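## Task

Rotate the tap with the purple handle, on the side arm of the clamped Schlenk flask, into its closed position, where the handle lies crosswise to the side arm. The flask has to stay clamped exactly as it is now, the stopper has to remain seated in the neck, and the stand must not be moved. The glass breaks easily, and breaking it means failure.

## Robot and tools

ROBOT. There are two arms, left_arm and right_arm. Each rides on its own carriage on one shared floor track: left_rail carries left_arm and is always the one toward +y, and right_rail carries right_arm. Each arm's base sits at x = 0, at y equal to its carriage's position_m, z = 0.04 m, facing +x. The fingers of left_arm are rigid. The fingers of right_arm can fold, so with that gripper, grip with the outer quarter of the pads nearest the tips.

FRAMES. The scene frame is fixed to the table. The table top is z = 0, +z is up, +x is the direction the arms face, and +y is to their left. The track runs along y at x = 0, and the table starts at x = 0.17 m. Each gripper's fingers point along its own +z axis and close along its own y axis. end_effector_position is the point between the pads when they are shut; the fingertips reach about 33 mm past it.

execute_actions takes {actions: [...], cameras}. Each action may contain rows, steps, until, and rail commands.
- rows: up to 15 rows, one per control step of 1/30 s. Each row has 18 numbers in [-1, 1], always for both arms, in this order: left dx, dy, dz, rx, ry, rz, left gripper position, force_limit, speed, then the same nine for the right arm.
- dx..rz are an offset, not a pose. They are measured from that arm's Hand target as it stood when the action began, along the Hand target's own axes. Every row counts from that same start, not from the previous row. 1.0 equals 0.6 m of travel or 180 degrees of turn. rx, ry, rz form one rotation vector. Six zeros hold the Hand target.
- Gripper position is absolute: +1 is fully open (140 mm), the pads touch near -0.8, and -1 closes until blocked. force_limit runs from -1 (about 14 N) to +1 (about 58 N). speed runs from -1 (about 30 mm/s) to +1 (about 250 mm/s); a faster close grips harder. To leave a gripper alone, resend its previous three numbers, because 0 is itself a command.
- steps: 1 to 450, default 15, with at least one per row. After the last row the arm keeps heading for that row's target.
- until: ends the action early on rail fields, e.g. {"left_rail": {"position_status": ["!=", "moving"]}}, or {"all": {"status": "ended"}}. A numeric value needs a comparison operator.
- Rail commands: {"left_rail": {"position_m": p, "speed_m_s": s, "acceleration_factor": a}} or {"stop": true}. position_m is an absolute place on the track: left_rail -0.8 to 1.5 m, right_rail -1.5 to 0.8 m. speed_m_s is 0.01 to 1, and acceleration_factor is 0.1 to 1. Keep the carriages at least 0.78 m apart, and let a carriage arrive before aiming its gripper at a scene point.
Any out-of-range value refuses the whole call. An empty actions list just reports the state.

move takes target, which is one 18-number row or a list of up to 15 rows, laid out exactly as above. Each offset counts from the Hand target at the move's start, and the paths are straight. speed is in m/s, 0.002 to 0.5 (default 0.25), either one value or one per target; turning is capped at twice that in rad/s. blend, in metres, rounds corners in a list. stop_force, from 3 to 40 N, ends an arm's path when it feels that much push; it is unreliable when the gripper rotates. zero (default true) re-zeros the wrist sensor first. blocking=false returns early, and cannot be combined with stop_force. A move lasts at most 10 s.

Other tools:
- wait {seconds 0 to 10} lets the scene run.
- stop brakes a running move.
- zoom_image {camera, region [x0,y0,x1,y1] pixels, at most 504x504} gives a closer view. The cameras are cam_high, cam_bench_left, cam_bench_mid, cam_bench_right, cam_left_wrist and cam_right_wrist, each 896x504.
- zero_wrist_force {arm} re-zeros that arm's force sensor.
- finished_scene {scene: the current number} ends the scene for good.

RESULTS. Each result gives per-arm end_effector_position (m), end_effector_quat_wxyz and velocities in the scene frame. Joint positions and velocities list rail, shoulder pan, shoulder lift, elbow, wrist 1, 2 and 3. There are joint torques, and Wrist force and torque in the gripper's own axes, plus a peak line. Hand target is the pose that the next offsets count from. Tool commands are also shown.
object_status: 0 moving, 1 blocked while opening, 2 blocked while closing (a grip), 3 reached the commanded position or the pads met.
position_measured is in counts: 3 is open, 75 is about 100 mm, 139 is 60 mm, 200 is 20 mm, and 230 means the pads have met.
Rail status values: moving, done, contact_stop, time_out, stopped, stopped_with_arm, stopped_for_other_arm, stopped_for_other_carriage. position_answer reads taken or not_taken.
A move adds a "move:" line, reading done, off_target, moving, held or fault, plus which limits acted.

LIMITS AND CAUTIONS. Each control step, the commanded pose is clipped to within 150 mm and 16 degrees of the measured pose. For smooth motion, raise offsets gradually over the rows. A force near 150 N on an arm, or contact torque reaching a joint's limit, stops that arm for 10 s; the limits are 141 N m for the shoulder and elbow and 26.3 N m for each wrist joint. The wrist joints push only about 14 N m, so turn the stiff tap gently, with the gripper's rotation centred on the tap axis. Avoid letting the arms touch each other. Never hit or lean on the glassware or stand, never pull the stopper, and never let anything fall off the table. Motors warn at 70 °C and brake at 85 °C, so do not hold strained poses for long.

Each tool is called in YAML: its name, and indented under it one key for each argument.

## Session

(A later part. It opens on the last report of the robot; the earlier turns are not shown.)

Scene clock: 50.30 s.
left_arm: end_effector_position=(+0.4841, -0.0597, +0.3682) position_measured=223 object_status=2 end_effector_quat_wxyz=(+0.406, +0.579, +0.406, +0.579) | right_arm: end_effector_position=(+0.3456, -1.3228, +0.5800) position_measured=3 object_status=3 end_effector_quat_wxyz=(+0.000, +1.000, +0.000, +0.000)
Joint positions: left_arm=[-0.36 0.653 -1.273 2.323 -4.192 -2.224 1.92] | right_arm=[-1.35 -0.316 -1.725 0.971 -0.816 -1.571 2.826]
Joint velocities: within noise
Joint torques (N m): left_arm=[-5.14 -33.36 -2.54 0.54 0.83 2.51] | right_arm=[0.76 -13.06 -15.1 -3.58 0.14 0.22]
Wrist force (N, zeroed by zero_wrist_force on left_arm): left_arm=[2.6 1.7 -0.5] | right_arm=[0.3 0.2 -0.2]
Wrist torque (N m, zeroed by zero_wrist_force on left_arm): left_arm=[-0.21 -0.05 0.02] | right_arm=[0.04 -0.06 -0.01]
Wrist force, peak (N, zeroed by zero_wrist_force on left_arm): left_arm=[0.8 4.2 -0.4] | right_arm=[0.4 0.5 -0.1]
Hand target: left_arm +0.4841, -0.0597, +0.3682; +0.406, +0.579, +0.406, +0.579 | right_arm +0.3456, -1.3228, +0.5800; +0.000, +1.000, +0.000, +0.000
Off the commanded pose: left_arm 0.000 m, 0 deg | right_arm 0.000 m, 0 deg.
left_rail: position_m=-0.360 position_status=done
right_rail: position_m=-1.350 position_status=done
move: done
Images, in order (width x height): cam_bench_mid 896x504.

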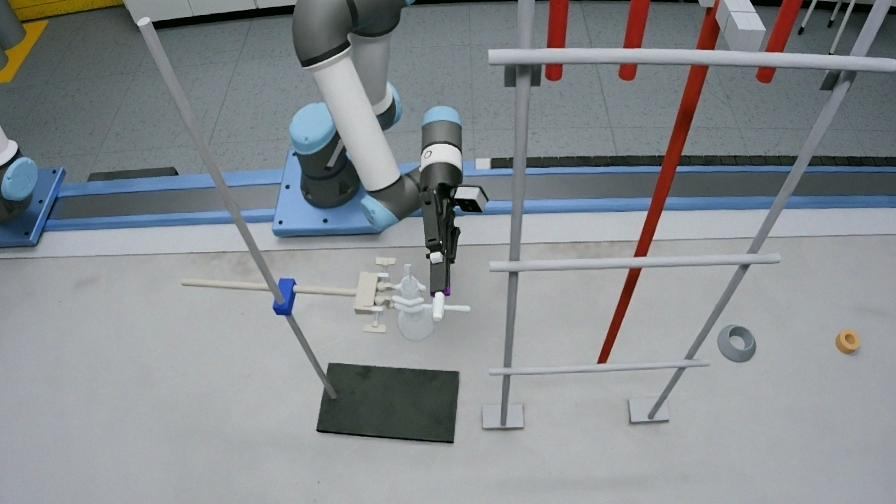

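move:
  target: [0, 0, 0, 0, 0, 0.3889, -1, -1, -1, 0, 0, 0, 0, 0, 0, 1, 1, 1]
  speed: 0.3
  cameras: ["cam_bench_mid", "cam_left_wrist", "cam_high"]

zoom_image:
  camera: "cam_bench_mid"
  region: [385, 250, 475, 340]

zoom_image:
  camera: "cam_left_wrist"
  region: [380, 160, 600, 380]

Scene clock: 53.80 s.
left_arm: end_effector_position=(+0.4841, -0.0596, +0.3682) position_measured=223 object_status=2 end_effector_quat_wxyz=(+0.000, +0.707, +0.000, +0.707) | right_arm: end_effector_position=(+0.3456, -1.3228, +0.5800) position_measured=3 object_status=3 end_effector_quat_wxyz=(+0.000, +1.000, +0.000, +0.000)
Joint positions: left_arm=[-0.36 0.654 -1.273 2.323 -4.192 -2.224 3.141] | right_arm=[-1.35 -0.316 -1.725 0.971 -0.816 -1.571 2.826]
Joint velocities: within noise
Joint torques (N m): left_arm=[-8.79 -32.66 -2.88 0.57 2.15 1.79] | right_arm=[0.79 -13.65 -15.73 -3.7 0.23 0.33]
Wrist force (N, zeroed by zero_wrist_force on left_arm): left_arm=[5.0 -1.7 0.6] | right_arm=[0.2 0.4 -0.2]
Wrist torque (N m, zeroed by zero_wrist_force on left_arm): left_arm=[-0.22 0.07 0.82] | right_arm=[0.10 -0.03 -0.01]
Wrist force, peak (N, zeroed by zero_wrist_force on left_arm): left_arm=[5.3 -1.4 0.6] | right_arm=[0.4 0.5 -0.2]
Hand target: left_arm +0.4841, -0.0597, +0.3682; +0.000, +0.707, +0.000, +0.707 | right_arm +0.3456, -1.3228, +0.5800; +0.000, +1.000, +0.000, +0.000
Off the commanded pose: left_arm 0.000 m, 0 deg | right_arm 0.000 m, 0 deg.
left_rail: position_m=-0.360 position_status=done
right_rail: position_m=-1.350 position_status=done
move: done
camera_calibration:
cam_left_wrist: T_world_to_cam=[[0.047188, -0.998538, -0.0263607, -0.0565039], [-0.29718, 0.011161, -0.954756, 0.511588], [0.953655, 0.0528869, -0.296219, -0.206547], [0, 0, 0, 1]] pos_world=[0.351675, -0.0512075, 0.425769]
Images, in order (width x height): cam_high 896x504, cam_bench_mid 896x504, cam_left_wrist 896x504.

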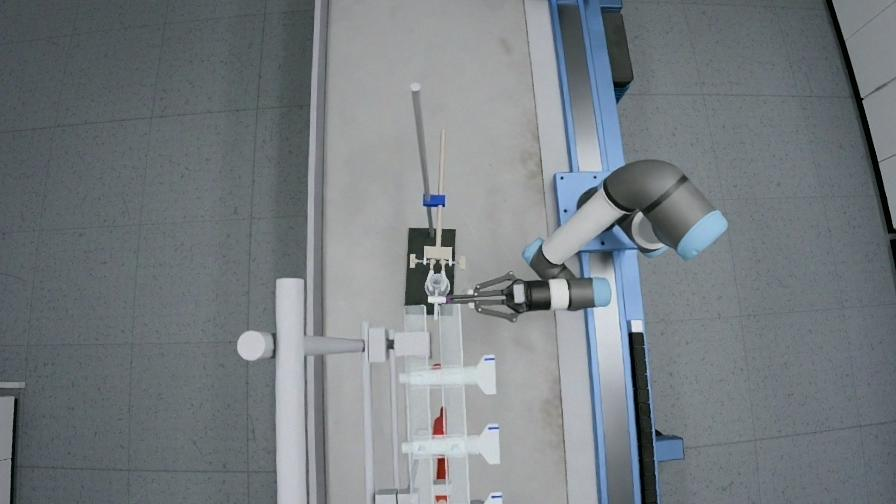

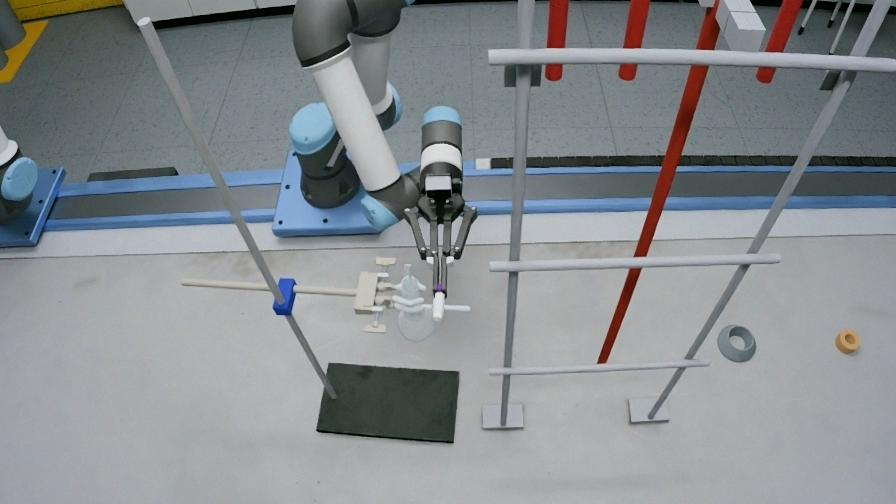

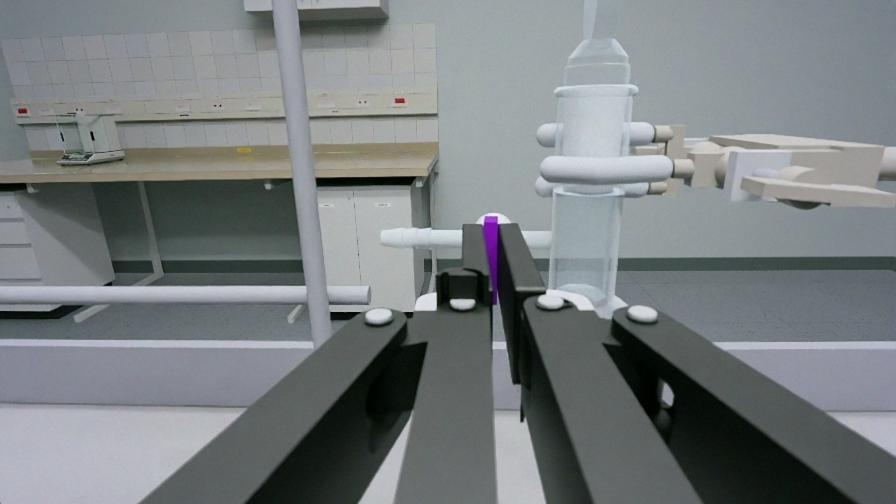

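Scaled by 5.600.

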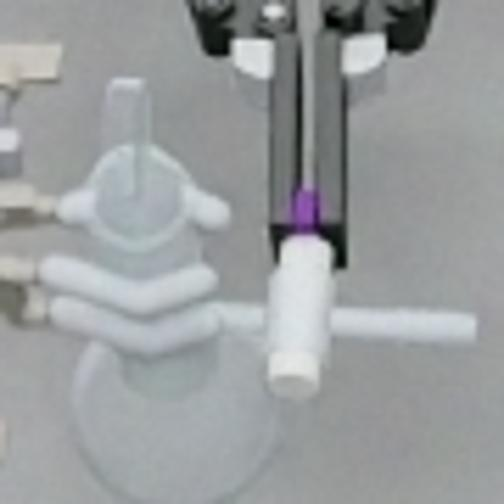

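Scaled by 2.291.

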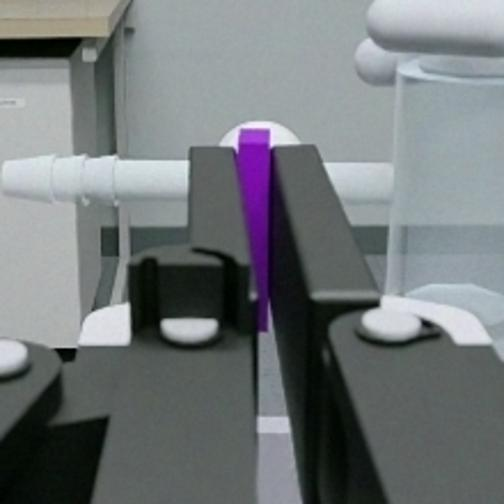

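move:
  target:
    - [0, 0, 0, 0, 0, 0, -0.5, -1, -1, 0, 0, 0, 0, 0, 0, 1, 1, 1]
    - [0, 0, -0.15, 0, 0, 0, -0.5, -1, -1, 0, 0, 0, 0, 0, 0, 1, 1, 1]
  speed: 0.15
  cameras: ["cam_bench_mid", "cam_left_wrist"]

zoom_image:
  camera: "cam_bench_mid"
  region: [385, 230, 485, 345]

zoom_image:
  camera: "cam_left_wrist"
  region: [380, 100, 640, 330]

Scene clock: 57.43 s.
left_arm: end_effector_position=(+0.3942, -0.0597, +0.3682) position_measured=192 object_status=3 end_effector_quat_wxyz=(+0.000, +0.707, +0.000, +0.707) | right_arm: end_effector_position=(+0.3456, -1.3228, +0.5800) position_measured=3 object_status=3 end_effector_quat_wxyz=(+0.000, +1.000, +0.000, +0.000)
Joint positions: left_arm=[-0.36 0.859 -1.335 2.422 -4.229 -2.43 3.142] | right_arm=[-1.35 -0.316 -1.725 0.971 -0.816 -1.571 2.826]
Joint velocities: within noise
Joint torques (N m): left_arm=[11.77 -30.83 -2.29 -3.73 -1.31 1.86] | right_arm=[0.52 -14 -15.9 -3.52 0.12 0.15]
Wrist force (N, zeroed by zero_wrist_force on left_arm): left_arm=[2.5 -2.3 2.1] | right_arm=[0.1 0.3 -0.3]
Wrist torque (N m, zeroed by zero_wrist_force on left_arm): left_arm=[0.04 -0.10 0.97] | right_arm=[0.05 -0.02 0.00]
Wrist force, peak (N, zeroed by zero_wrist_force on left_arm): left_arm=[5.5 -1.9 0.7] | right_arm=[0.1 0.3 -0.6]
Hand target: left_arm +0.3941, -0.0597, +0.3682; +0.000, +0.707, +0.000, +0.707 | right_arm +0.3456, -1.3228, +0.5800; +0.000, +1.000, +0.000, +0.000
Off the commanded pose: left_arm 0.000 m, 0 deg | right_arm 0.000 m, 0 deg.
left_rail: position_m=-0.360 position_status=done
right_rail: position_m=-1.350 position_status=done
move: done
camera_calibration:
cam_left_wrist: T_world_to_cam=[[0.0471032, -0.998537, -0.0265564, -0.0522152], [-0.297208, 0.0113718, -0.954745, 0.484892], [0.95365, 0.0528643, -0.296237, -0.120803], [0, 0, 0, 1]] pos_world=[0.261777, -0.0512667, 0.425775]
Images, in order (width x height): cam_bench_mid 896x504, cam_left_wrist 896x504.

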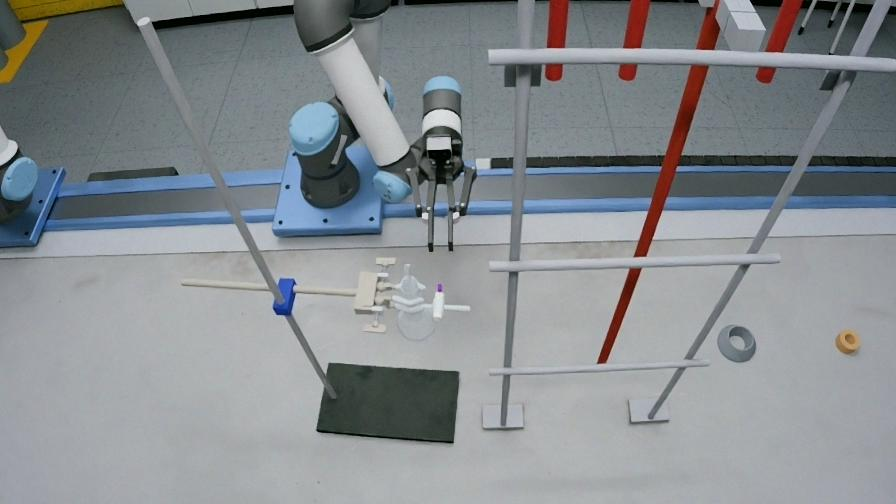

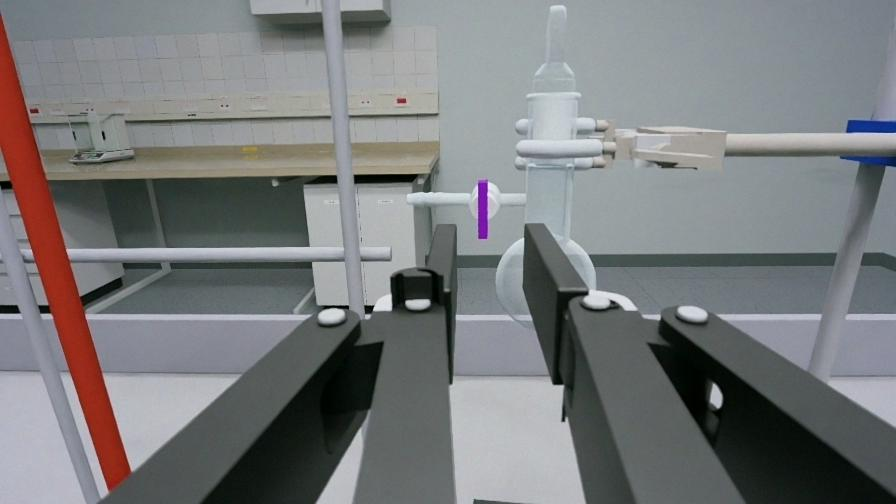

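Scaled by 4.383.

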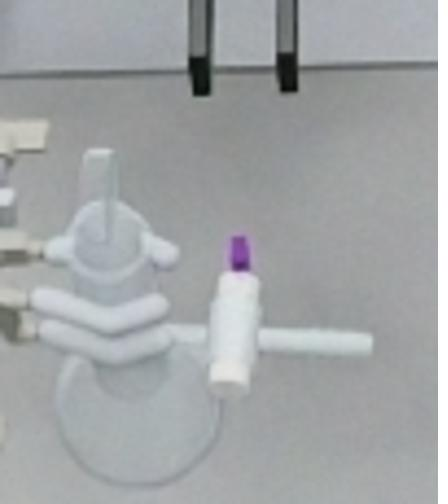

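Scaled by 1.938.

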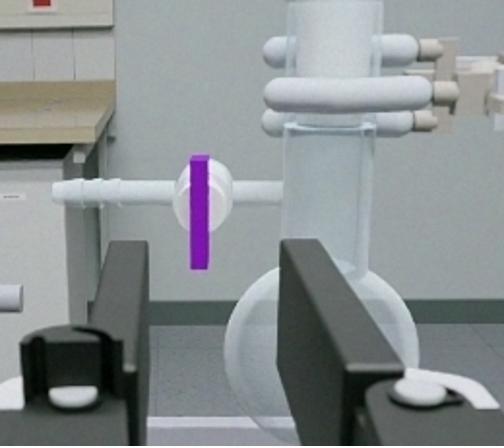

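finished_scene:
  scene: 1

The scene is finished: the task was done.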